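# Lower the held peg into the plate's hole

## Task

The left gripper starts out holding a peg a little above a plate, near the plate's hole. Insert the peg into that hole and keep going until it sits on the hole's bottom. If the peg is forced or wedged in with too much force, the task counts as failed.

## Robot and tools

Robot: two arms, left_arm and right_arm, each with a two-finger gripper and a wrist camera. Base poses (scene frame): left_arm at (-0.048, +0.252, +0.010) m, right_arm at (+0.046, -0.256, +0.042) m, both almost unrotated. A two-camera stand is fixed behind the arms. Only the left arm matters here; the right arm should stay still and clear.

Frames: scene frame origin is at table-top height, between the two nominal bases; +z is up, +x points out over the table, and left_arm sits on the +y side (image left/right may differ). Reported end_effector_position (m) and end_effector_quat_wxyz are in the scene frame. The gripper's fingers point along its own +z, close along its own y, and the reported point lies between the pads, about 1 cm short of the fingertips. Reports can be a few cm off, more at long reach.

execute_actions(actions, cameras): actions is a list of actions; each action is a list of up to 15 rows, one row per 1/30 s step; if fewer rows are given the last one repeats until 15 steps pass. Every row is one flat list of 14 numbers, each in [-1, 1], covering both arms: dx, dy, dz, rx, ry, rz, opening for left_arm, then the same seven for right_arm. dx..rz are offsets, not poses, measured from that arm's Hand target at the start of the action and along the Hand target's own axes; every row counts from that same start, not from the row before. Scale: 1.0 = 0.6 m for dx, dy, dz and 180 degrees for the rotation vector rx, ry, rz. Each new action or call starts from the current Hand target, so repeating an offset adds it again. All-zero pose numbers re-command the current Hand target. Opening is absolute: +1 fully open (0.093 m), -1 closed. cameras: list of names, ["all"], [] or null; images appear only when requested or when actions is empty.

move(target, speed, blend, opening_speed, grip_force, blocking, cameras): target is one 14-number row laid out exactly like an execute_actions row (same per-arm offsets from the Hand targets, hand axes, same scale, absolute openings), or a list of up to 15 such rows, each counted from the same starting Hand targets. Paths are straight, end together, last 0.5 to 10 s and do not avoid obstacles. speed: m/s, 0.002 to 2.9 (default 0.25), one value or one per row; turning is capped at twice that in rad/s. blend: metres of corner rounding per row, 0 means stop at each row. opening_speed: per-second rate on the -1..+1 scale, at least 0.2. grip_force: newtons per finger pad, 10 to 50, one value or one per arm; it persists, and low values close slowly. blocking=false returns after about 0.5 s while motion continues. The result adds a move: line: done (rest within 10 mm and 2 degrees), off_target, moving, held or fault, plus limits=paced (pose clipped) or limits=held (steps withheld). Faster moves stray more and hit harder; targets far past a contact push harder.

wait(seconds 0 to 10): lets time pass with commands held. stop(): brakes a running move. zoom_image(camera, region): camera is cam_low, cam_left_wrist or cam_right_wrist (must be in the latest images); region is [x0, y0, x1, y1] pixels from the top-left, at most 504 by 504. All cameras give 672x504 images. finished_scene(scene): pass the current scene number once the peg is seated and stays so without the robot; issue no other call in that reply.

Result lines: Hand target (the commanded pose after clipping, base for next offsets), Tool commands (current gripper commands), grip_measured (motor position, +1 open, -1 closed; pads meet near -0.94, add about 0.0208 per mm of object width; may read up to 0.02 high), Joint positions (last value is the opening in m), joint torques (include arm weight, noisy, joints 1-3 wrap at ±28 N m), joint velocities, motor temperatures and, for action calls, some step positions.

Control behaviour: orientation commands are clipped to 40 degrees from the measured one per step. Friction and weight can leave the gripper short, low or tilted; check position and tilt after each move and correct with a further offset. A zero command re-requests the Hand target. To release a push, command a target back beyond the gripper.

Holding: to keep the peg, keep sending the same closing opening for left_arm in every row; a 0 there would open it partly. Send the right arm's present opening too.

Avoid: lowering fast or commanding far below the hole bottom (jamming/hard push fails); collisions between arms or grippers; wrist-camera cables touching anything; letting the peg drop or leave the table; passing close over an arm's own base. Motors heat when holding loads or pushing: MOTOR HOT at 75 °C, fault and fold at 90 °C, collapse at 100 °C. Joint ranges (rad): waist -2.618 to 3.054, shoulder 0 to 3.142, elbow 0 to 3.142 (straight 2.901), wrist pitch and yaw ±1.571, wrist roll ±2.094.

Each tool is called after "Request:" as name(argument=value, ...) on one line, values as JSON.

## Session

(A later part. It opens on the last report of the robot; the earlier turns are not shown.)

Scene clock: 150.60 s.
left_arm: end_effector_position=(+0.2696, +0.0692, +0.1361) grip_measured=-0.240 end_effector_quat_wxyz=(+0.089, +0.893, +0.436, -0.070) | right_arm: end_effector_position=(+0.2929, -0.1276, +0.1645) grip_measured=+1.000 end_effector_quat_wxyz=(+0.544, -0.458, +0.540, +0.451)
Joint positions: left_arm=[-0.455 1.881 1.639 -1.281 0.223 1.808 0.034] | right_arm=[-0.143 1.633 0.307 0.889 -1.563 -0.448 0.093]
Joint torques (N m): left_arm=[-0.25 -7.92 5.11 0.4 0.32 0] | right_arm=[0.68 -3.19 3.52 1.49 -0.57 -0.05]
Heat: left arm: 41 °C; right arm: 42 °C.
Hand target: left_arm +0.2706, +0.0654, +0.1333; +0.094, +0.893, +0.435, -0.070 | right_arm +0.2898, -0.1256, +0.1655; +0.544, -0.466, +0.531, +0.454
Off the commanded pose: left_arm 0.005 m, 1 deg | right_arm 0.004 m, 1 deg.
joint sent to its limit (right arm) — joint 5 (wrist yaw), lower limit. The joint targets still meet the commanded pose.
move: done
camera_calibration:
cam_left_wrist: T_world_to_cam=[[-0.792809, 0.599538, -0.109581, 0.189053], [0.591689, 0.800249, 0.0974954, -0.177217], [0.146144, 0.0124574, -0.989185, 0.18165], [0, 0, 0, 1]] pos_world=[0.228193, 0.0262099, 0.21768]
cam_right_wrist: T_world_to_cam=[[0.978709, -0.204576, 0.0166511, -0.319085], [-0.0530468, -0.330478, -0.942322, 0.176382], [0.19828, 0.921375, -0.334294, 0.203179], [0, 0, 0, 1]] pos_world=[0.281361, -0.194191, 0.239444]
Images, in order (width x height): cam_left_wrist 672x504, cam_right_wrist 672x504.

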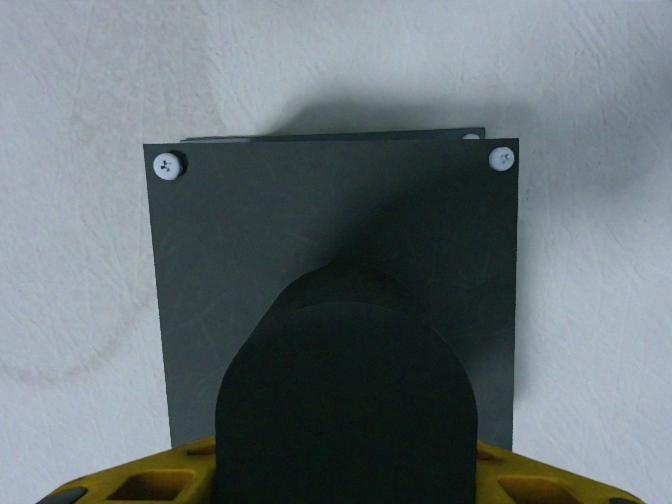

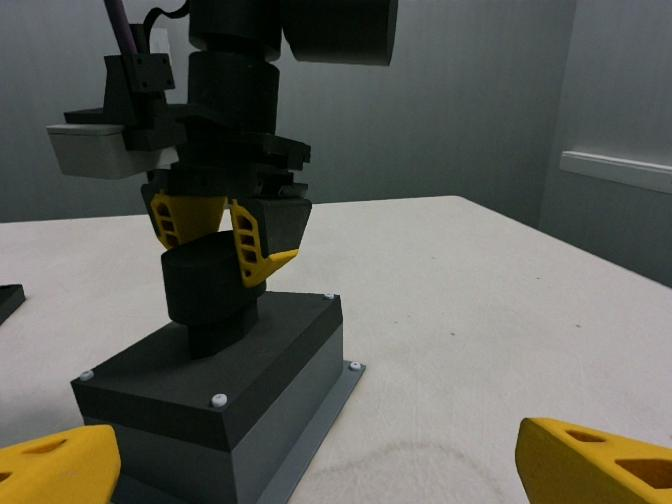

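Request:
move(target=[[0.0028,0.0004,-0.034,0,0,0,-0.9386,0,0,0,0,0,0,1],[0.0018,-0.0008,0.0005,0,0,0,-0.9386,0,0,0,0,0,0,1]], speed=0.06, cameras=["cam_right_wrist"])

Request:
zoom_image(camera="cam_right_wrist", region=[140, 240, 280, 380])

Scene clock: 158.00 s.
left_arm: end_effector_position=(+0.2700, +0.0696, +0.1359) grip_measured=-0.240 end_effector_quat_wxyz=(+0.090, +0.893, +0.436, -0.071) | right_arm: end_effector_position=(+0.2929, -0.1276, +0.1645) grip_measured=+1.000 end_effector_quat_wxyz=(+0.544, -0.458, +0.540, +0.451)
Joint positions: left_arm=[-0.453 1.881 1.639 -1.28 0.225 1.81 0.034] | right_arm=[-0.143 1.633 0.307 0.889 -1.563 -0.448 0.093]
Joint torques (N m): left_arm=[-0.21 -7.95 5.01 0.4 0.31 0] | right_arm=[0.65 -3.18 3.49 1.48 -0.57 -0.05]
Heat: left arm: 41 °C; right arm: 42 °C.
Hand target: left_arm +0.2709, +0.0664, +0.1327; +0.094, +0.893, +0.435, -0.070 | right_arm +0.2898, -0.1256, +0.1655; +0.544, -0.466, +0.531, +0.454
Off the commanded pose: left_arm 0.005 m, 0 deg | right_arm 0.004 m, 1 deg.
joint sent to its limit (right arm) — joint 5 (wrist yaw), lower limit. The joint targets still meet the commanded pose.
move: done
camera_calibration:
cam_right_wrist: T_world_to_cam=[[0.978709, -0.204576, 0.0166511, -0.319085], [-0.0530468, -0.330478, -0.942322, 0.176382], [0.19828, 0.921375, -0.334294, 0.203179], [0, 0, 0, 1]] pos_world=[0.281361, -0.194191, 0.239444]
Images, in order (width x height): cam_right_wrist 672x504.

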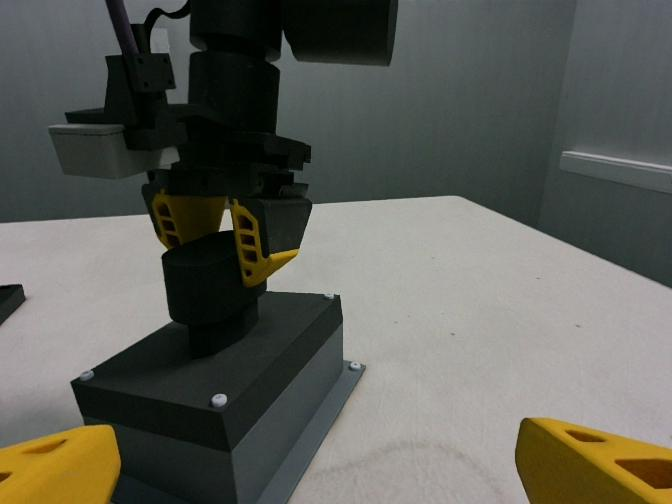

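Scaled by 3.600 from the camera's 672x504 image, which has a finer 960x720 frame.

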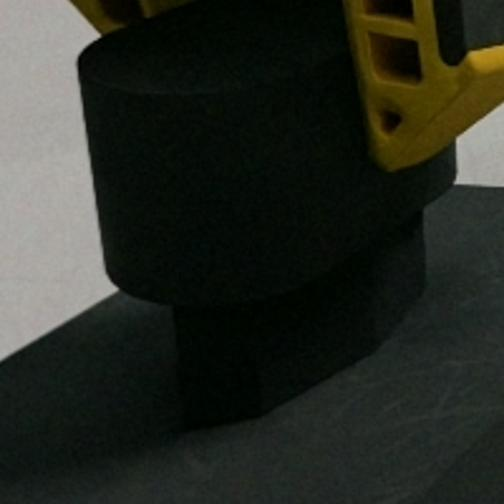

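Request:
move(target=[[0.003,-0.0010,-0.034,0,0,0,-0.9386,0,0,0,0,0,0,1],[0.002,-0.0018,0.0005,0,0,0,-0.9386,0,0,0,0,0,0,1]], speed=0.06, cameras=["cam_right_wrist"])

Request:
zoom_image(camera="cam_right_wrist", region=[140, 240, 280, 380])

Scene clock: 164.63 s.
left_arm: end_effector_position=(+0.2701, +0.0709, +0.1356) grip_measured=-0.240 end_effector_quat_wxyz=(+0.090, +0.893, +0.436, -0.072) | right_arm: end_effector_position=(+0.2929, -0.1276, +0.1645) grip_measured=+1.000 end_effector_quat_wxyz=(+0.544, -0.458, +0.540, +0.451)
Joint positions: left_arm=[-0.449 1.881 1.637 -1.281 0.227 1.814 0.034] | right_arm=[-0.143 1.633 0.307 0.889 -1.563 -0.448 0.093]
Joint torques (N m): left_arm=[-0.28 -8.16 4.68 0.42 0.29 0.01] | right_arm=[0.65 -3.19 3.52 1.49 -0.57 -0.05]
Heat: left arm: 41 °C; right arm: 42 °C.
Hand target: left_arm +0.2707, +0.0680, +0.1320; +0.094, +0.893, +0.435, -0.070 | right_arm +0.2898, -0.1256, +0.1655; +0.544, -0.466, +0.531, +0.454
Off the commanded pose: left_arm 0.005 m, 0 deg | right_arm 0.004 m, 1 deg.
joint sent to its limit (right arm) — joint 5 (wrist yaw), lower limit. The joint targets still meet the commanded pose.
move: done
camera_calibration:
cam_right_wrist: T_world_to_cam=[[0.978709, -0.204576, 0.0166511, -0.319085], [-0.0530468, -0.330478, -0.942322, 0.176382], [0.19828, 0.921375, -0.334294, 0.203179], [0, 0, 0, 1]] pos_world=[0.281361, -0.194191, 0.239444]
Images, in order (width x height): cam_right_wrist 672x504.

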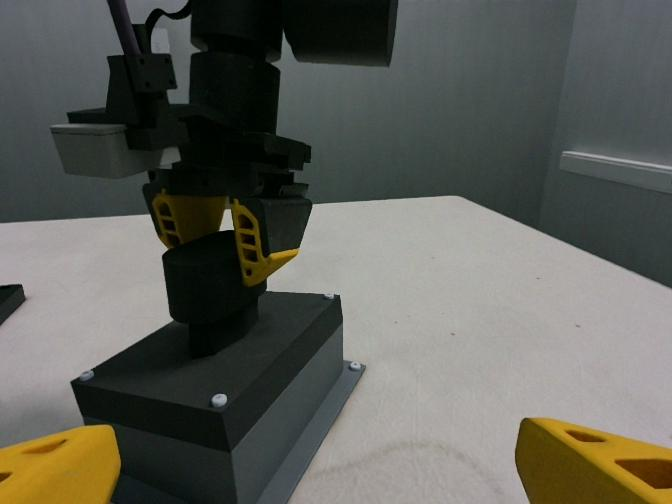

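Scaled by 3.600 from the camera's 672x504 image, which has a finer 960x720 frame.

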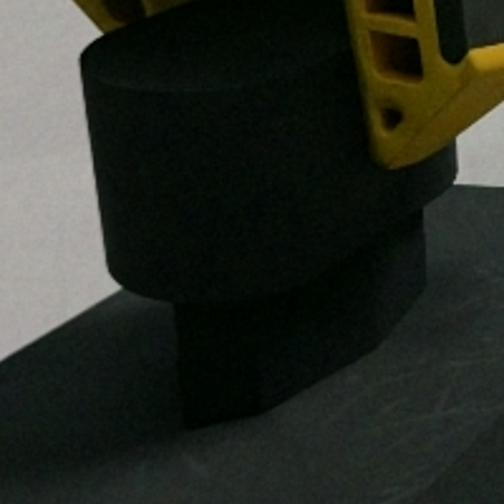

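Request:
move(target=[[0.001,0.002,-0.034,0,0,0,-0.9386,0,0,0,0,0,0,1],[0,0.0007,0.001,0,0,0,-0.9386,0,0,0,0,0,0,1],[0,0.0007,0.006,0,0.008,0,-0.9386,0,0,0,0,0,0,1],[0,0.0007,0.006,0,-0.008,0,-0.9386,0,0,0,0,0,0,1],[0,0.0007,0.006,0,0,0.01,-0.9386,0,0,0,0,0,0,1],[0,0.0007,0.006,0,0,-0.01,-0.9386,0,0,0,0,0,0,1],[0,0.0007,0.004,0,0,0,-0.9386,0,0,0,0,0,0,1]], speed=0.06, blend=[0.002,0.001,0.001,0.001,0.001,0.001,0], cameras=["cam_right_wrist"])

Request:
zoom_image(camera="cam_right_wrist", region=[140, 240, 280, 380])

Scene clock: 176.40 s.
left_arm: end_effector_position=(+0.2706, +0.0684, +0.1360) grip_measured=-0.240 end_effector_quat_wxyz=(+0.097, +0.889, +0.441, -0.073) | right_arm: end_effector_position=(+0.2929, -0.1276, +0.1645) grip_measured=+1.000 end_effector_quat_wxyz=(+0.544, -0.458, +0.540, +0.451)
Joint positions: left_arm=[-0.45 1.877 1.632 -1.269 0.237 1.8 0.034] | right_arm=[-0.143 1.633 0.307 0.889 -1.563 -0.448 0.093]
Joint torques (N m): left_arm=[-0.28 -7.64 4.6 0.4 0.19 0.14] | right_arm=[0.66 -3.18 3.52 1.48 -0.57 -0.04]
Heat: left arm: 41 °C; right arm: 42 °C.
Hand target: left_arm +0.2710, +0.0672, +0.1299; +0.094, +0.893, +0.435, -0.070 | right_arm +0.2898, -0.1256, +0.1655; +0.544, -0.466, +0.531, +0.454
Off the commanded pose: left_arm 0.006 m, 1 deg | right_arm 0.004 m, 1 deg.
joint sent to its limit (right arm) — joint 5 (wrist yaw), lower limit. The joint targets still meet the commanded pose.
move: done
camera_calibration:
cam_right_wrist: T_world_to_cam=[[0.978709, -0.204576, 0.0166511, -0.319085], [-0.0530468, -0.330478, -0.942322, 0.176382], [0.19828, 0.921375, -0.334294, 0.203179], [0, 0, 0, 1]] pos_world=[0.281361, -0.194191, 0.239444]
Images, in order (width x height): cam_right_wrist 672x504.

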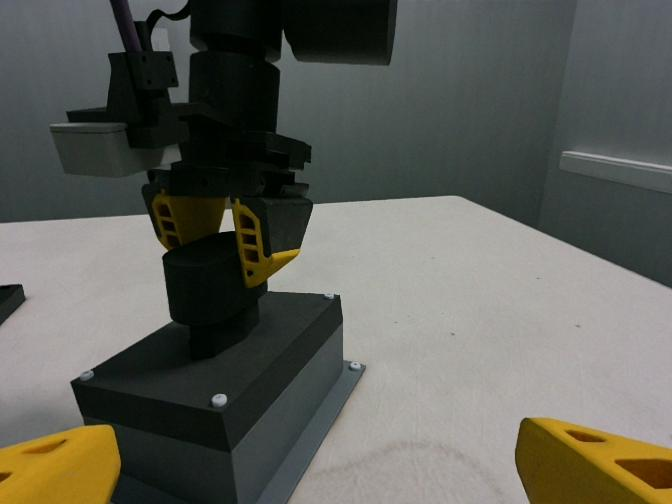

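Scaled by 3.600 from the camera's 672x504 image, which has a finer 960x720 frame.

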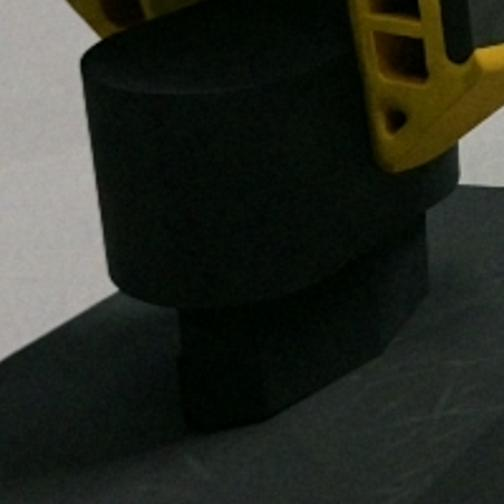

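Request:
move(target=[[-0.0013,-0.0010,-0.04,0,0,0,-0.9386,0,0,0,0,0,0,1],[-0.0013,-0.001,-0.026,0,0,0,-0.9386,0,0,0,0,0,0,1]], speed=0.06, cameras=["cam_left_wrist","cam_right_wrist"])

Request:
zoom_image(camera="cam_right_wrist", region=[180, 285, 270, 375])

Request:
zoom_image(camera="cam_left_wrist", region=[250, 190, 400, 310])

Scene clock: 183.67 s.
left_arm: end_effector_position=(+0.2714, +0.0705, +0.1454) grip_measured=-0.240 end_effector_quat_wxyz=(+0.095, +0.892, +0.437, -0.069) | right_arm: end_effector_position=(+0.2929, -0.1276, +0.1645) grip_measured=+1.000 end_effector_quat_wxyz=(+0.544, -0.458, +0.540, +0.451)
Joint positions: left_arm=[-0.448 1.877 1.67 -1.308 0.228 1.811 0.034] | right_arm=[-0.143 1.633 0.307 0.889 -1.563 -0.448 0.093]
Joint torques (N m): left_arm=[0.17 -8.14 5.72 0.17 0.27 0.08] | right_arm=[0.65 -3.19 3.51 1.48 -0.57 -0.04]
Heat: left arm: 42 °C; right arm: 42 °C.
Hand target: left_arm +0.2707, +0.0705, +0.1452; +0.094, +0.893, +0.435, -0.070 | right_arm +0.2898, -0.1256, +0.1655; +0.544, -0.466, +0.531, +0.454
Off the commanded pose: left_arm 0.001 m, 0 deg | right_arm 0.004 m, 1 deg.
joint sent to its limit (right arm) — joint 5 (wrist yaw), lower limit. The joint targets still meet the commanded pose.
move: done
camera_calibration:
cam_left_wrist: T_world_to_cam=[[-0.794262, 0.59566, -0.119741, 0.192939], [0.588139, 0.803224, 0.0944662, -0.179046], [0.152449, 0.00460626, -0.988301, 0.189286], [0, 0, 0, 1]] pos_world=[0.229692, 0.0280163, 0.227088]
cam_right_wrist: T_world_to_cam=[[0.978709, -0.204576, 0.0166511, -0.319085], [-0.0530468, -0.330478, -0.942322, 0.176382], [0.19828, 0.921375, -0.334294, 0.203179], [0, 0, 0, 1]] pos_world=[0.281361, -0.194191, 0.239444]
Images, in order (width x height): cam_left_wrist 672x504, cam_right_wrist 672x504.

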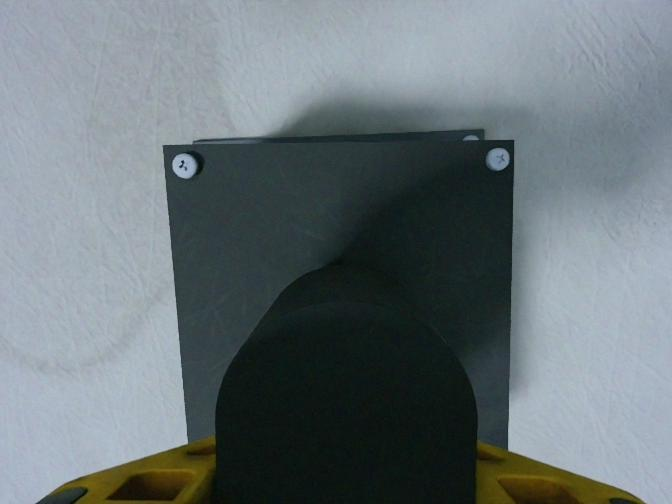

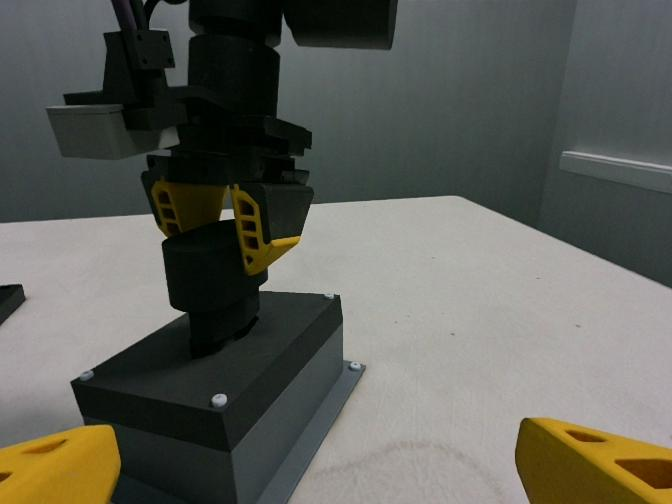

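Scaled by 5.600 from the camera's 672x504 image, which has a finer 960x720 frame.

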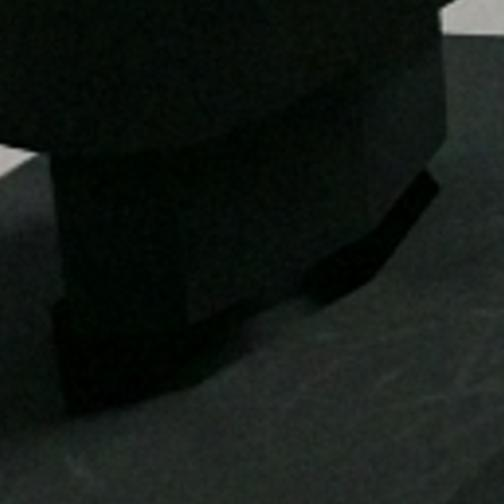

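Scaled by 3.360 from the camera's 672x504 image, which has a finer 960x720 frame.

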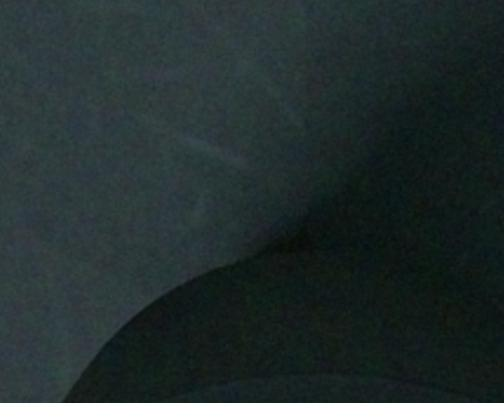

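Request:
zoom_image(camera="cam_right_wrist", region=[185, 315, 225, 365])

Request:
zoom_image(camera="cam_right_wrist", region=[225, 300, 265, 350])

Request:
zoom_image(camera="cam_left_wrist", region=[300, 240, 370, 280])

Scaled by 10.080 from the camera's 672x504 image, which has a finer 960x720 frame.

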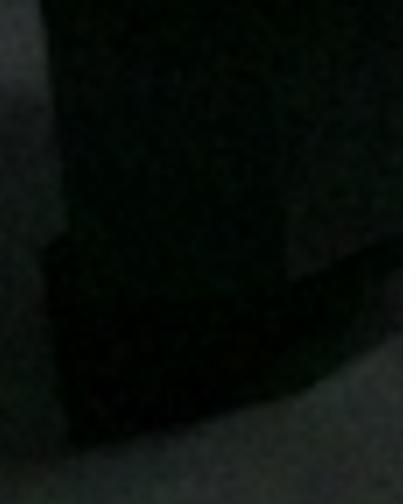

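Scaled by 10.080 from the camera's 672x504 image, which has a finer 960x720 frame.

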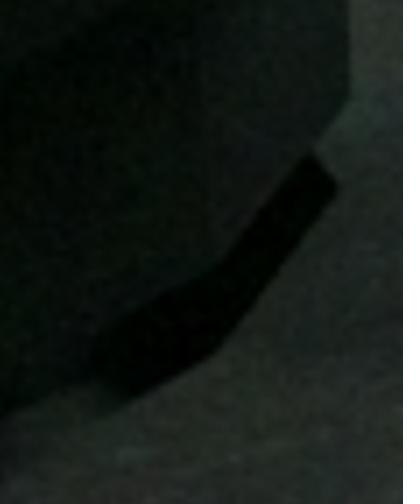

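Scaled by 7.200 from the camera's 672x504 image, which has a finer 960x720 frame.

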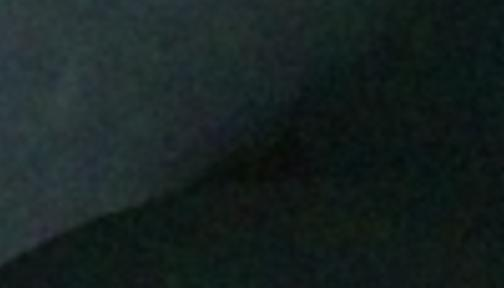

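Request:
move(target=[[0.0025,-0.0011,-0.012,-0.0026,0.0015,-0.0136,-0.9386,0,0,0,0,0,0,1],[0.0025,-0.0011,0.022,-0.0026,0.0015,-0.0136,-0.9386,0,0,0,0,0,0,1]], speed=0.06, cameras=["cam_right_wrist"])

Request:
zoom_image(camera="cam_right_wrist", region=[180, 285, 270, 375])

Scene clock: 211.57 s.
left_arm: end_effector_position=(+0.2687, +0.0712, +0.1344) grip_measured=-0.240 end_effector_quat_wxyz=(+0.090, +0.883, +0.455, -0.077) | right_arm: end_effector_position=(+0.2929, -0.1276, +0.1645) grip_measured=+1.000 end_effector_quat_wxyz=(+0.544, -0.458, +0.540, +0.451)
Joint positions: left_arm=[-0.447 1.877 1.626 -1.276 0.234 1.774 0.034] | right_arm=[-0.143 1.633 0.307 0.889 -1.563 -0.448 0.093]
Joint torques (N m): left_arm=[-0.29 -8.73 4.3 0.49 0.2 -0.02] | right_arm=[0.66 -3.19 3.51 1.48 -0.57 -0.04]
Motor temperatures (°C): left_arm=[28 43 39 27 30 30 33] | right_arm=[28 33 33 42 29 27 28]
Heat: left arm: 43 °C; right arm: 42 °C.
Hand target: left_arm +0.2705, +0.0691, +0.1319; +0.095, +0.883, +0.455, -0.068 | right_arm +0.2898, -0.1256, +0.1655; +0.544, -0.466, +0.531, +0.454
Off the commanded pose: left_arm 0.004 m, 1 deg | right_arm 0.004 m, 1 deg.
joint sent to its limit (right arm) — joint 5 (wrist yaw), lower limit. The joint targets still meet the commanded pose.
move: done
camera_calibration:
cam_right_wrist: T_world_to_cam=[[0.978709, -0.204576, 0.0166511, -0.319085], [-0.0530468, -0.330478, -0.942322, 0.176382], [0.19828, 0.921375, -0.334294, 0.203179], [0, 0, 0, 1]] pos_world=[0.281361, -0.194191, 0.239444]
Images, in order (width x height): cam_right_wrist 672x504.

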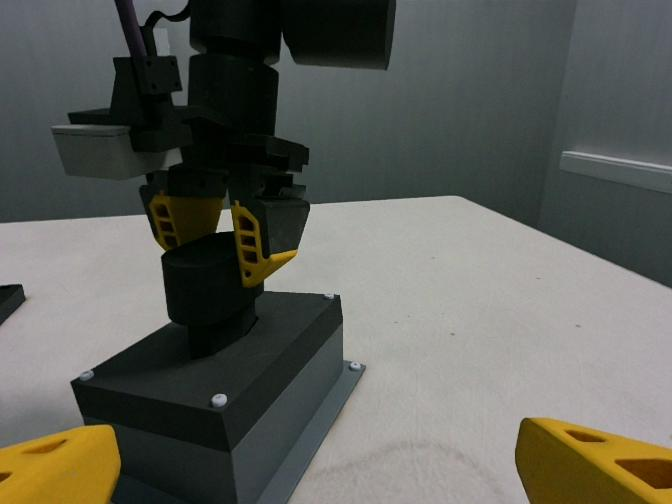

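Scaled by 5.600 from the camera's 672x504 image, which has a finer 960x720 frame.

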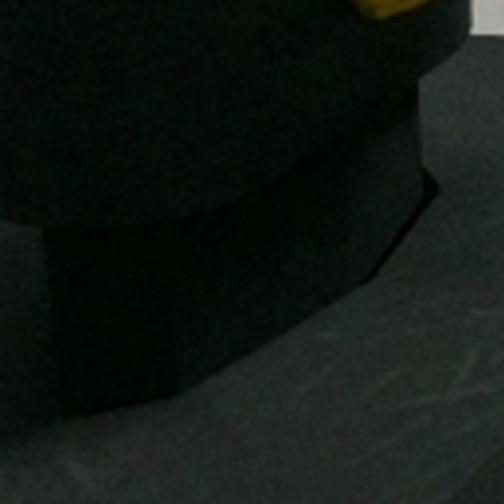

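Request:
move(target=[[0.003,0.0005,-0.034,0,0,0,-0.9386,0,0,0,0,0,0,1],[0.003,0.0005,0.001,0,0,0,-0.9386,0,0,0,0,0,0,1]], speed=0.06, cameras=["cam_right_wrist"])

Request:
zoom_image(camera="cam_right_wrist", region=[180, 285, 270, 375])

Scene clock: 218.60 s.
left_arm: end_effector_position=(+0.2713, +0.0718, +0.1357) grip_measured=-0.240 end_effector_quat_wxyz=(+0.093, +0.882, +0.456, -0.073) | right_arm: end_effector_position=(+0.2929, -0.1276, +0.1645) grip_measured=+1.000 end_effector_quat_wxyz=(+0.544, -0.458, +0.540, +0.451)
Joint positions: left_arm=[-0.443 1.877 1.631 -1.272 0.232 1.774 0.034] | right_arm=[-0.143 1.633 0.307 0.889 -1.563 -0.448 0.093]
Joint torques (N m): left_arm=[-0.28 -8.47 4.1 0.49 0.21 0.03] | right_arm=[0.68 -3.19 3.51 1.48 -0.57 -0.05]
Heat: left arm: 44 °C; right arm: 42 °C.
Hand target: left_arm +0.2717, +0.0702, +0.1309; +0.095, +0.883, +0.455, -0.068 | right_arm +0.2898, -0.1256, +0.1655; +0.544, -0.466, +0.531, +0.454
Off the commanded pose: left_arm 0.005 m, 1 deg | right_arm 0.004 m, 1 deg.
joint sent to its limit (right arm) — joint 5 (wrist yaw), lower limit. The joint targets still meet the commanded pose.
move: done
camera_calibration:
cam_right_wrist: T_world_to_cam=[[0.978709, -0.204576, 0.0166511, -0.319085], [-0.0530468, -0.330478, -0.942322, 0.176382], [0.19828, 0.921375, -0.334294, 0.203179], [0, 0, 0, 1]] pos_world=[0.281361, -0.194191, 0.239444]
Images, in order (width x height): cam_right_wrist 672x504.

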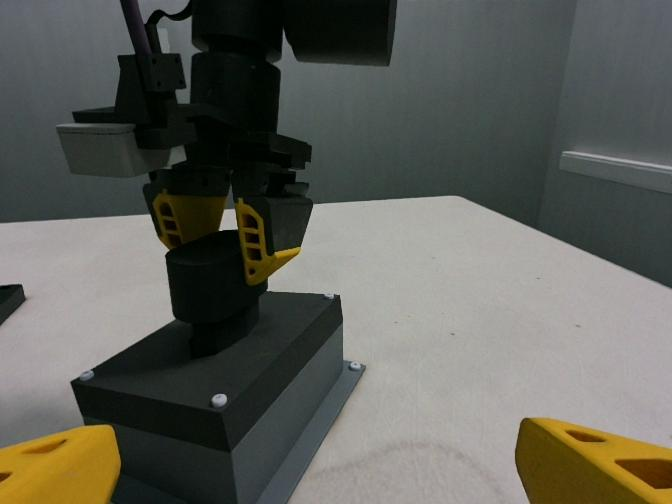

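Scaled by 5.600 from the camera's 672x504 image, which has a finer 960x720 frame.

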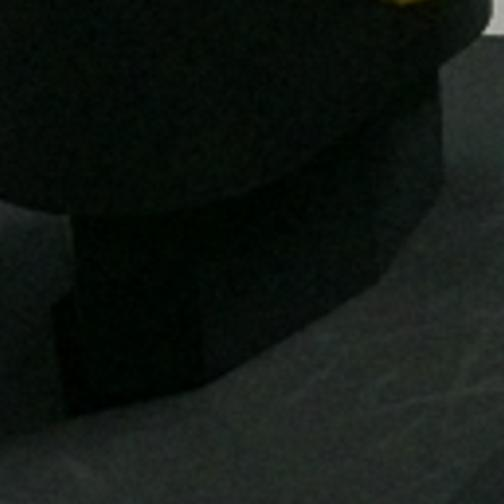

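Request:
move(target=[[0.0015,-0.003,-0.034,0,0,0,-0.9386,0,0,0,0,0,0,1],[0.0015,-0.003,0.0005,0,0,0,-0.9386,0,0,0,0,0,0,1]], speed=0.06, cameras=["cam_right_wrist"])

Request:
zoom_image(camera="cam_right_wrist", region=[180, 285, 270, 375])

Scene clock: 225.50 s.
left_arm: end_effector_position=(+0.2710, +0.0734, +0.1355) grip_measured=-0.240 end_effector_quat_wxyz=(+0.095, +0.882, +0.456, -0.072) | right_arm: end_effector_position=(+0.2929, -0.1276, +0.1645) grip_measured=+1.000 end_effector_quat_wxyz=(+0.544, -0.458, +0.540, +0.451)
Joint positions: left_arm=[-0.439 1.87 1.62 -1.266 0.232 1.777 0.034] | right_arm=[-0.143 1.633 0.307 0.889 -1.563 -0.448 0.093]
Joint torques (N m): left_arm=[-0.34 -8.27 4.07 0.49 0.21 0] | right_arm=[0.65 -3.18 3.51 1.49 -0.57 -0.04]
Heat: left arm: 44 °C; right arm: 42 °C.
Hand target: left_arm +0.2708, +0.0719, +0.1303; +0.095, +0.883, +0.455, -0.068 | right_arm +0.2898, -0.1256, +0.1655; +0.544, -0.466, +0.531, +0.454
Off the commanded pose: left_arm 0.005 m, 0 deg | right_arm 0.004 m, 1 deg.
joint sent to its limit (right arm) — joint 5 (wrist yaw), lower limit. The joint targets still meet the commanded pose.
move: done
camera_calibration:
cam_right_wrist: T_world_to_cam=[[0.978709, -0.204576, 0.0166511, -0.319085], [-0.0530468, -0.330478, -0.942322, 0.176382], [0.19828, 0.921375, -0.334294, 0.203179], [0, 0, 0, 1]] pos_world=[0.281361, -0.194191, 0.239444]
Images, in order (width x height): cam_right_wrist 672x504.

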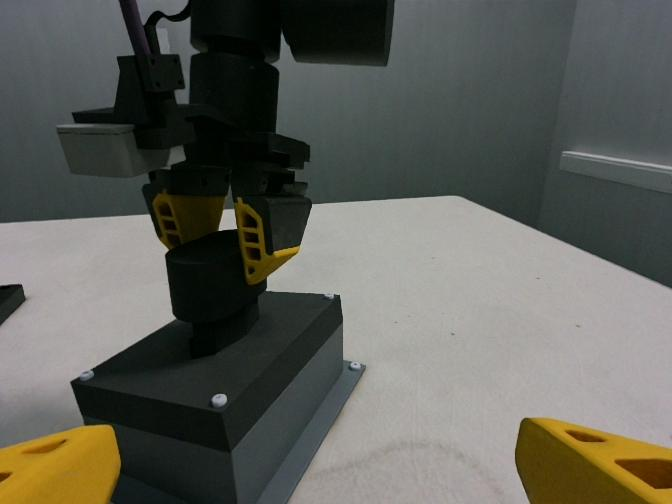

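Scaled by 5.600 from the camera's 672x504 image, which has a finer 960x720 frame.

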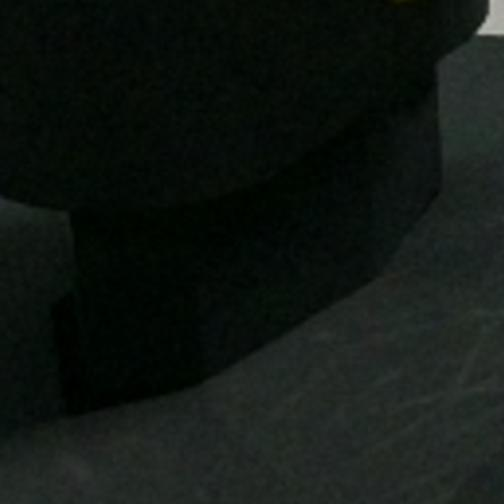

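Request:
move(target=[[-0.0016,-0.0032,-0.034,0,0,0,-0.9386,0,0,0,0,0,0,1],[-0.0006,-0.0022,0.0008,0,0,0,-0.9386,0,0,0,0,0,0,1]], speed=0.06, cameras=["cam_right_wrist"])

Request:
zoom_image(camera="cam_right_wrist", region=[180, 285, 270, 375])

Scene clock: 231.57 s.
left_arm: end_effector_position=(+0.2693, +0.0747, +0.1312) grip_measured=-0.240 end_effector_quat_wxyz=(+0.090, +0.882, +0.457, -0.072) | right_arm: end_effector_position=(+0.2929, -0.1276, +0.1645) grip_measured=+1.000 end_effector_quat_wxyz=(+0.544, -0.458, +0.540, +0.451)
Joint positions: left_arm=[-0.44 1.869 1.604 -1.258 0.226 1.774 0.034] | right_arm=[-0.143 1.633 0.307 0.889 -1.563 -0.448 0.093]
Joint torques (N m): left_arm=[-0.31 -8.64 4.66 0.44 0.26 0] | right_arm=[0.66 -3.19 3.51 1.49 -0.57 -0.05]
Heat: left arm: 43 °C; right arm: 42 °C.
Hand target: left_arm +0.2695, +0.0722, +0.1298; +0.095, +0.883, +0.455, -0.068 | right_arm +0.2898, -0.1256, +0.1655; +0.544, -0.466, +0.531, +0.454
Off the commanded pose: left_arm 0.003 m, 1 deg | right_arm 0.004 m, 1 deg.
joint sent to its limit (right arm) — joint 5 (wrist yaw), lower limit. The joint targets still meet the commanded pose.
move: done
camera_calibration:
cam_right_wrist: T_world_to_cam=[[0.978709, -0.204576, 0.0166511, -0.319085], [-0.0530468, -0.330478, -0.942322, 0.176382], [0.19828, 0.921375, -0.334294, 0.203179], [0, 0, 0, 1]] pos_world=[0.281361, -0.194191, 0.239444]
Images, in order (width x height): cam_right_wrist 672x504.

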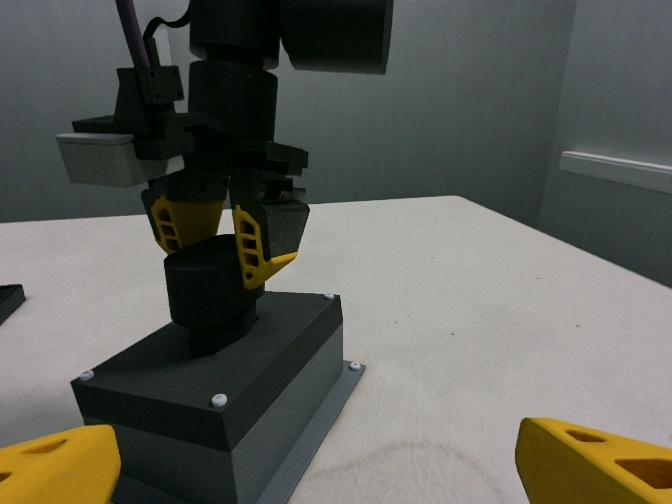

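Scaled by 5.600 from the camera's 672x504 image, which has a finer 960x720 frame.

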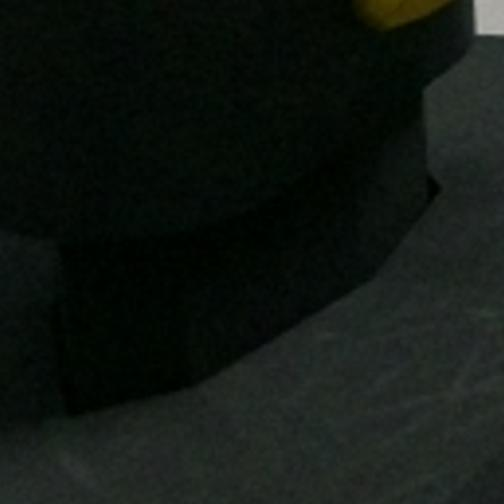

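Dropped 4 mm: z .1312, likely in. Push.

Request:
move(target=[[0,0,0.014,0,0,0,-0.9386,0,0,0,0,0,0,1],[0.002,0,0.016,0,0.007,0,-0.9386,0,0,0,0,0,0,1],[-0.001,0.002,0.018,0,-0.007,0,-0.9386,0,0,0,0,0,0,1],[0,0,0.018,0,0,0,-0.9386,0,0,0,0,0,0,1]], speed=0.03, blend=[0.001,0.001,0.001,0], cameras=["cam_right_wrist"])

Request:
zoom_image(camera="cam_right_wrist", region=[180, 285, 270, 375])

Scene clock: 237.17 s.
left_arm: end_effector_position=(+0.2697, +0.0718, +0.1192) grip_measured=-0.240 end_effector_quat_wxyz=(+0.091, +0.883, +0.456, -0.065) | right_arm: end_effector_position=(+0.2929, -0.1276, +0.1645) grip_measured=+1.000 end_effector_quat_wxyz=(+0.544, -0.458, +0.540, +0.451)
Joint positions: left_arm=[-0.452 1.867 1.554 -1.196 0.217 1.765 0.034] | right_arm=[-0.143 1.633 0.307 0.889 -1.563 -0.448 0.093]
Joint torques (N m): left_arm=[0.08 -8.09 5.64 0.27 0.36 0.04] | right_arm=[0.66 -3.19 3.51 1.48 -0.57 -0.04]
Heat: left arm: 43 °C; right arm: 42 °C.
Hand target: left_arm +0.2692, +0.0697, +0.1192; +0.095, +0.883, +0.455, -0.068 | right_arm +0.2898, -0.1256, +0.1655; +0.544, -0.466, +0.531, +0.454
Off the commanded pose: left_arm 0.002 m, 1 deg | right_arm 0.004 m, 1 deg.
joint sent to its limit (right arm) — joint 5 (wrist yaw), lower limit. The joint targets still meet the commanded pose.
move: done
camera_calibration:
cam_right_wrist: T_world_to_cam=[[0.978709, -0.204576, 0.0166511, -0.319085], [-0.0530468, -0.330478, -0.942322, 0.176382], [0.19828, 0.921375, -0.334294, 0.203179], [0, 0, 0, 1]] pos_world=[0.281361, -0.194191, 0.239444]
Images, in order (width x height): cam_right_wrist 672x504.

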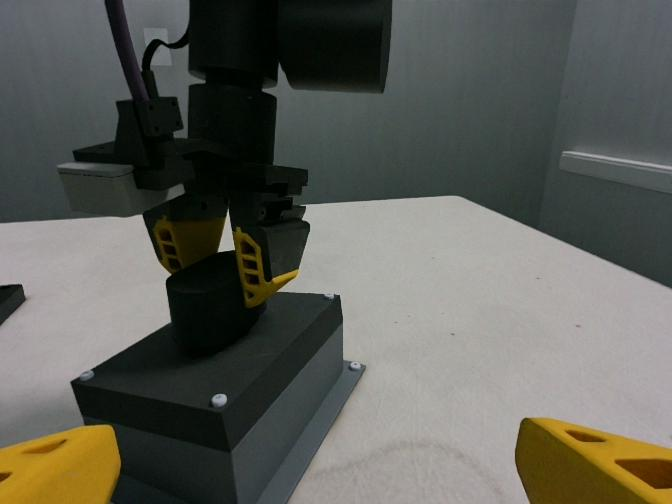

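Scaled by 5.600 from the camera's 672x504 image, which has a finer 960x720 frame.

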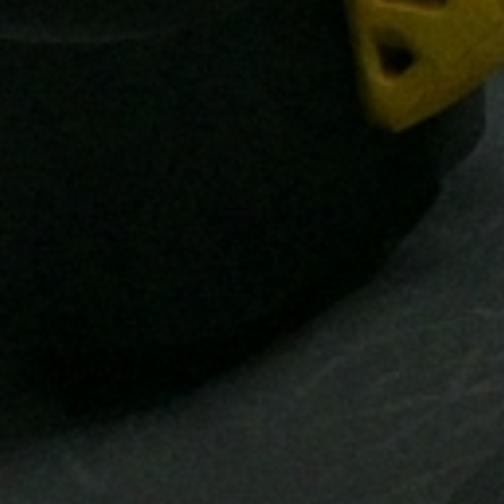

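In. Push a bit further with wiggle.

Request:
move(target=[[0,0,0.010,0,0,0,-0.9386,0,0,0,0,0,0,1],[0.001,0,0.012,0,0.007,0,-0.9386,0,0,0,0,0,0,1],[-0.001,0.001,0.012,0,-0.007,0,-0.9386,0,0,0,0,0,0,1],[0,0,0.010,0,0,0,-0.9386,0,0,0,0,0,0,1]], speed=0.03, blend=[0.001,0.001,0.001,0], cameras=["cam_right_wrist"])

Request:
zoom_image(camera="cam_right_wrist", region=[150, 260, 290, 380])

Scene clock: 243.00 s.
left_arm: end_effector_position=(+0.2700, +0.0718, +0.1167) grip_measured=-0.240 end_effector_quat_wxyz=(+0.093, +0.883, +0.456, -0.065) | right_arm: end_effector_position=(+0.2929, -0.1276, +0.1645) grip_measured=+1.000 end_effector_quat_wxyz=(+0.544, -0.458, +0.540, +0.451)
Joint positions: left_arm=[-0.45 1.867 1.543 -1.184 0.219 1.766 0.034] | right_arm=[-0.143 1.633 0.307 0.889 -1.563 -0.448 0.093]
Joint torques (N m): left_arm=[-0.32 -7.77 4.98 0.37 0.33 0.02] | right_arm=[0.65 -3.19 3.52 1.49 -0.57 -0.04]
Heat: left arm: 43 °C; right arm: 42 °C.
Hand target: left_arm +0.2689, +0.0683, +0.1133; +0.095, +0.883, +0.455, -0.068 | right_arm +0.2898, -0.1256, +0.1655; +0.544, -0.466, +0.531, +0.454
Off the commanded pose: left_arm 0.005 m, 0 deg | right_arm 0.004 m, 1 deg.
joint sent to its limit (right arm) — joint 5 (wrist yaw), lower limit. The joint targets still meet the commanded pose.
move: done
camera_calibration:
cam_right_wrist: T_world_to_cam=[[0.978709, -0.204576, 0.0166511, -0.319085], [-0.0530468, -0.330478, -0.942322, 0.176382], [0.19828, 0.921375, -0.334294, 0.203179], [0, 0, 0, 1]] pos_world=[0.281361, -0.194191, 0.239444]
Images, in order (width x height): cam_right_wrist 672x504.

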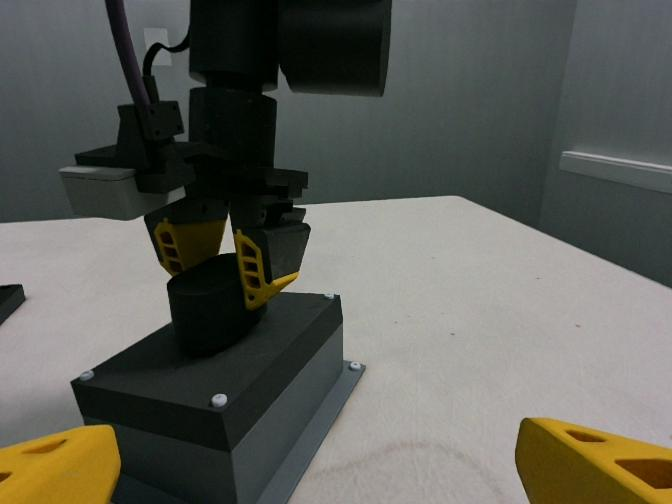

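Scaled by 3.600 from the camera's 672x504 image, which has a finer 960x720 frame.

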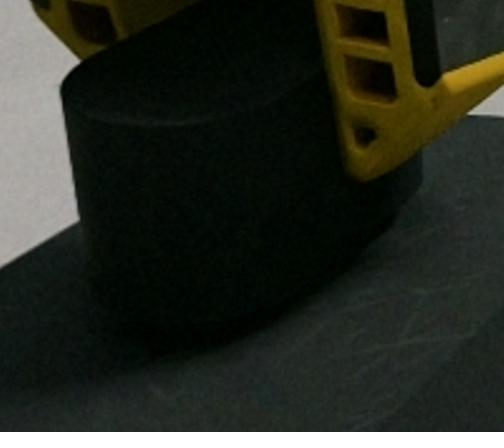

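Request:
move(target=[[0.0037,-0.0017,-0.005,0,0,0,0.3,0,0,0,0,0,0,1],[0.0037,-0.0017,-0.15,0,0,0,0.3,0,0,0,0,0,0,1]], speed=[0.03,0.12], opening_speed=1.5, cameras=["cam_left_wrist","cam_right_wrist"])

Request:
zoom_image(camera="cam_right_wrist", region=[150, 260, 290, 380])

Scene clock: 249.77 s.
left_arm: end_effector_position=(+0.2745, +0.0905, +0.1988) grip_measured=+0.298 end_effector_quat_wxyz=(+0.099, +0.883, +0.456, -0.058) | right_arm: end_effector_position=(+0.2929, -0.1276, +0.1645) grip_measured=+1.000 end_effector_quat_wxyz=(+0.544, -0.458, +0.540, +0.451)
Joint positions: left_arm=[-0.397 1.867 1.871 -1.504 0.219 1.818 0.059] | right_arm=[-0.143 1.633 0.307 0.889 -1.563 -0.448 0.093]
Joint torques (N m): left_arm=[0.51 -6.94 7.3 -0.01 0.37 0.12] | right_arm=[0.66 -3.18 3.51 1.48 -0.57 -0.05]
Heat: left arm: 43 °C; right arm: 42 °C.
Hand target: left_arm +0.2725, +0.0913, +0.2004; +0.095, +0.883, +0.455, -0.068 | right_arm +0.2898, -0.1256, +0.1655; +0.544, -0.466, +0.531, +0.454
Off the commanded pose: left_arm 0.003 m, 1 deg | right_arm 0.004 m, 1 deg.
joint sent to its limit (right arm) — joint 5 (wrist yaw), lower limit. The joint targets still meet the commanded pose.
move: done
camera_calibration:
cam_left_wrist: T_world_to_cam=[[-0.817514, 0.560353, -0.132946, 0.202], [0.550179, 0.828126, 0.107286, -0.196284], [0.170214, 0.0145634, -0.9853, 0.235136], [0, 0, 0, 1]] pos_world=[0.233106, 0.0459323, 0.279593]
cam_right_wrist: T_world_to_cam=[[0.978709, -0.204576, 0.0166511, -0.319085], [-0.0530468, -0.330478, -0.942322, 0.176382], [0.19828, 0.921375, -0.334294, 0.203179], [0, 0, 0, 1]] pos_world=[0.281361, -0.194191, 0.239444]
Images, in order (width x height): cam_left_wrist 672x504, cam_right_wrist 672x504.

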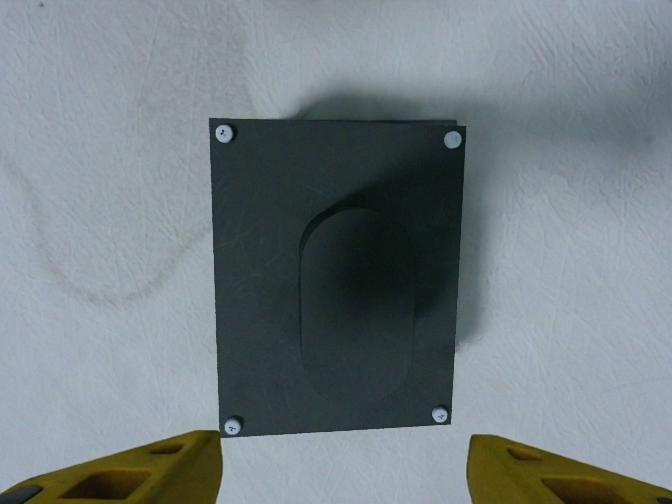

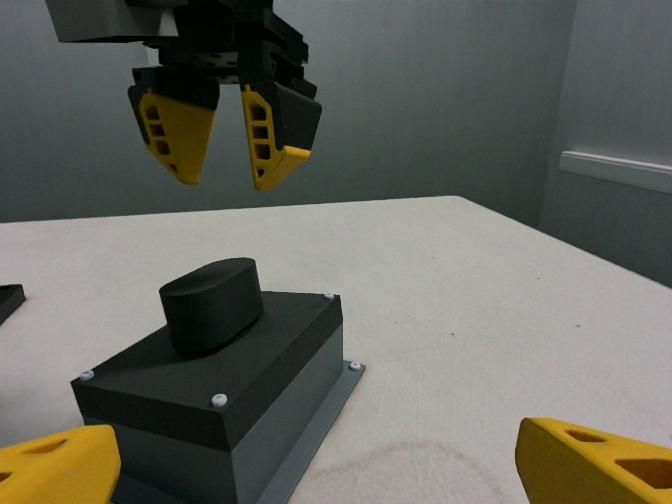

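Scaled by 3.600 from the camera's 672x504 image, which has a finer 960x720 frame.

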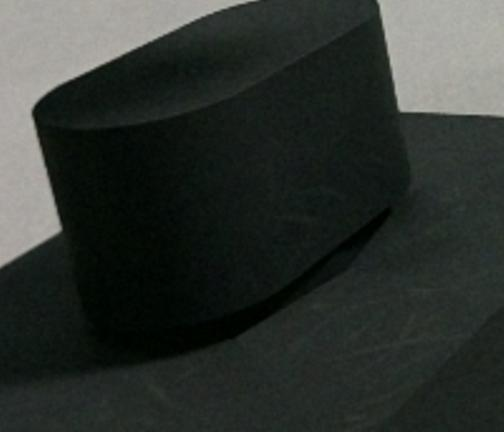

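Request:
move(target=[[-0.0145,0.0033,0.085,0,0,0,-0.9,0,0,0,0,0,0,1],[-0.0085,-0.0002,0.115,0,0,0,-0.9,0,0,0,0,0,0,1]], speed=[0.12,0.025], cameras=["cam_right_wrist"])

Request:
zoom_image(camera="cam_right_wrist", region=[150, 260, 290, 380])

Scene clock: 266.30 s.
left_arm: end_effector_position=(+0.2674, +0.0727, +0.1410) grip_measured=-0.898 end_effector_quat_wxyz=(+0.095, +0.883, +0.454, -0.068) | right_arm: end_effector_position=(+0.2929, -0.1276, +0.1645) grip_measured=+1.000 end_effector_quat_wxyz=(+0.544, -0.458, +0.540, +0.451)
Joint positions: left_arm=[-0.447 1.853 1.621 -1.276 0.226 1.772 0.002] | right_arm=[-0.143 1.633 0.307 0.889 -1.563 -0.448 0.093]
Joint torques (N m): left_arm=[-0.14 -7.98 3.88 0.48 0.27 0.01] | right_arm=[0.65 -3.18 3.51 1.49 -0.57 -0.04]
Heat: left arm: 43 °C; right arm: 43 °C.
Hand target: left_arm +0.2670, +0.0715, +0.1343; +0.095, +0.883, +0.455, -0.068 | right_arm +0.2898, -0.1256, +0.1655; +0.544, -0.466, +0.531, +0.454
Off the commanded pose: left_arm 0.007 m, 0 deg | right_arm 0.004 m, 1 deg.
joint sent to its limit (right arm) — joint 5 (wrist yaw), lower limit. The joint targets still meet the commanded pose.
move: done
camera_calibration:
cam_right_wrist: T_world_to_cam=[[0.978709, -0.204576, 0.0166511, -0.319085], [-0.0530468, -0.330478, -0.942322, 0.176382], [0.19828, 0.921375, -0.334294, 0.203179], [0, 0, 0, 1]] pos_world=[0.281361, -0.194191, 0.239444]
Images, in order (width x height): cam_right_wrist 672x504.

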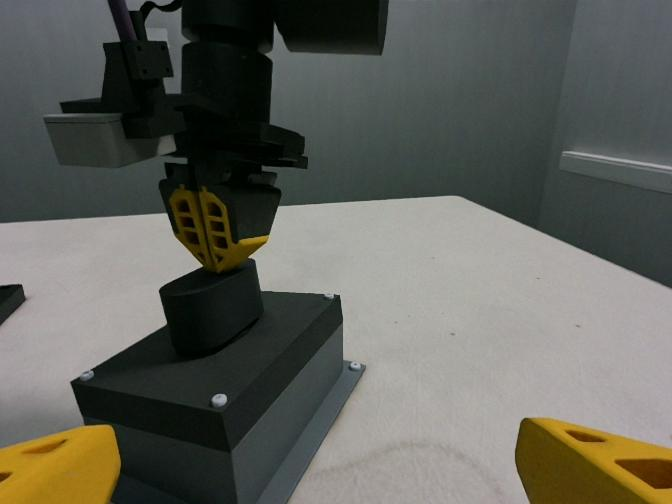

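Scaled by 3.600 from the camera's 672x504 image, which has a finer 960x720 frame.

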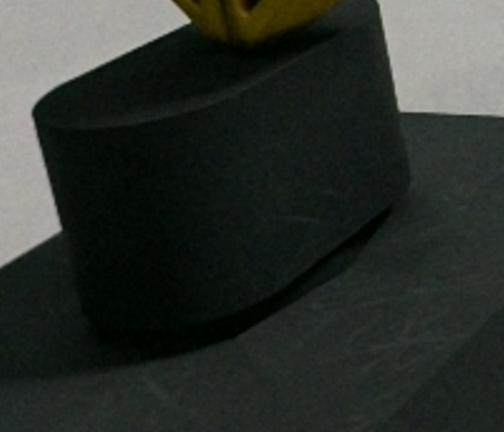

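Request:
move(target=[0.002,-0.001,0.015,0,0,0,-0.9,0,0,0,0,0,0,1], speed=0.03, cameras=["cam_right_wrist"])

Request:
zoom_image(camera="cam_right_wrist", region=[150, 260, 290, 380])

Scene clock: 270.83 s.
left_arm: end_effector_position=(+0.2672, +0.0725, +0.1409) grip_measured=-0.898 end_effector_quat_wxyz=(+0.103, +0.883, +0.454, -0.063) | right_arm: end_effector_position=(+0.2929, -0.1276, +0.1645) grip_measured=+1.000 end_effector_quat_wxyz=(+0.544, -0.458, +0.540, +0.451)
Joint positions: left_arm=[-0.447 1.835 1.596 -1.251 0.228 1.77 0.002] | right_arm=[-0.143 1.633 0.307 0.889 -1.563 -0.448 0.093]
Joint torques (N m): left_arm=[-0.29 -6.22 3.19 0.61 0.23 0.02] | right_arm=[0.65 -3.19 3.49 1.49 -0.57 -0.04]
Heat: left arm: 43 °C; right arm: 43 °C.
Hand target: left_arm +0.2670, +0.0707, +0.1252; +0.095, +0.883, +0.455, -0.068 | right_arm +0.2898, -0.1256, +0.1655; +0.544, -0.466, +0.531, +0.454
Off the commanded pose: left_arm 0.016 m, 1 deg | right_arm 0.004 m, 1 deg.
joint sent to its limit (right arm) — joint 5 (wrist yaw), lower limit. The joint targets still meet the commanded pose.
move: off_target (left_arm)
camera_calibration:
cam_right_wrist: T_world_to_cam=[[0.978709, -0.204576, 0.0166511, -0.319085], [-0.0530468, -0.330478, -0.942322, 0.176382], [0.19828, 0.921375, -0.334294, 0.203179], [0, 0, 0, 1]] pos_world=[0.281361, -0.194191, 0.239444]
Images, in order (width x height): cam_right_wrist 672x504.

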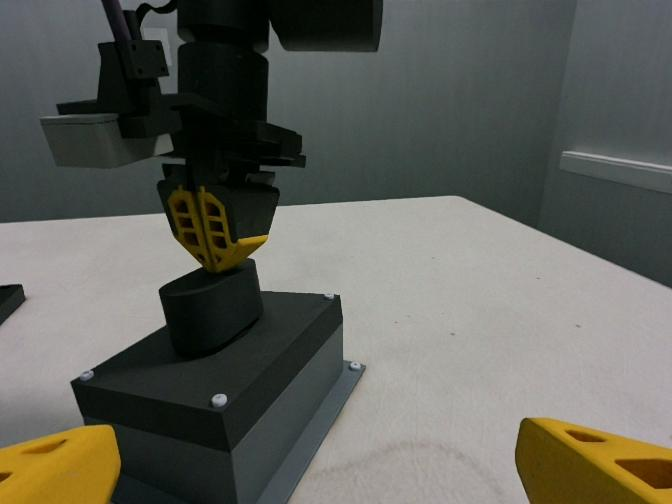

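Scaled by 3.600 from the camera's 672x504 image, which has a finer 960x720 frame.

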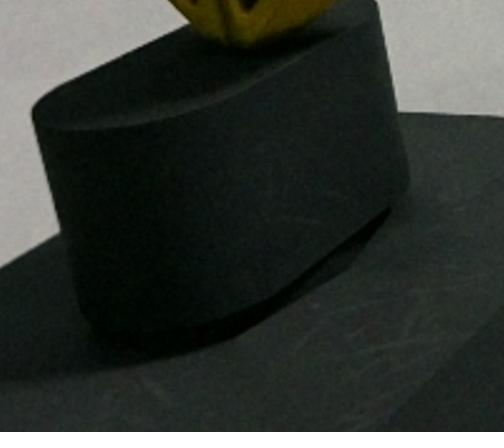

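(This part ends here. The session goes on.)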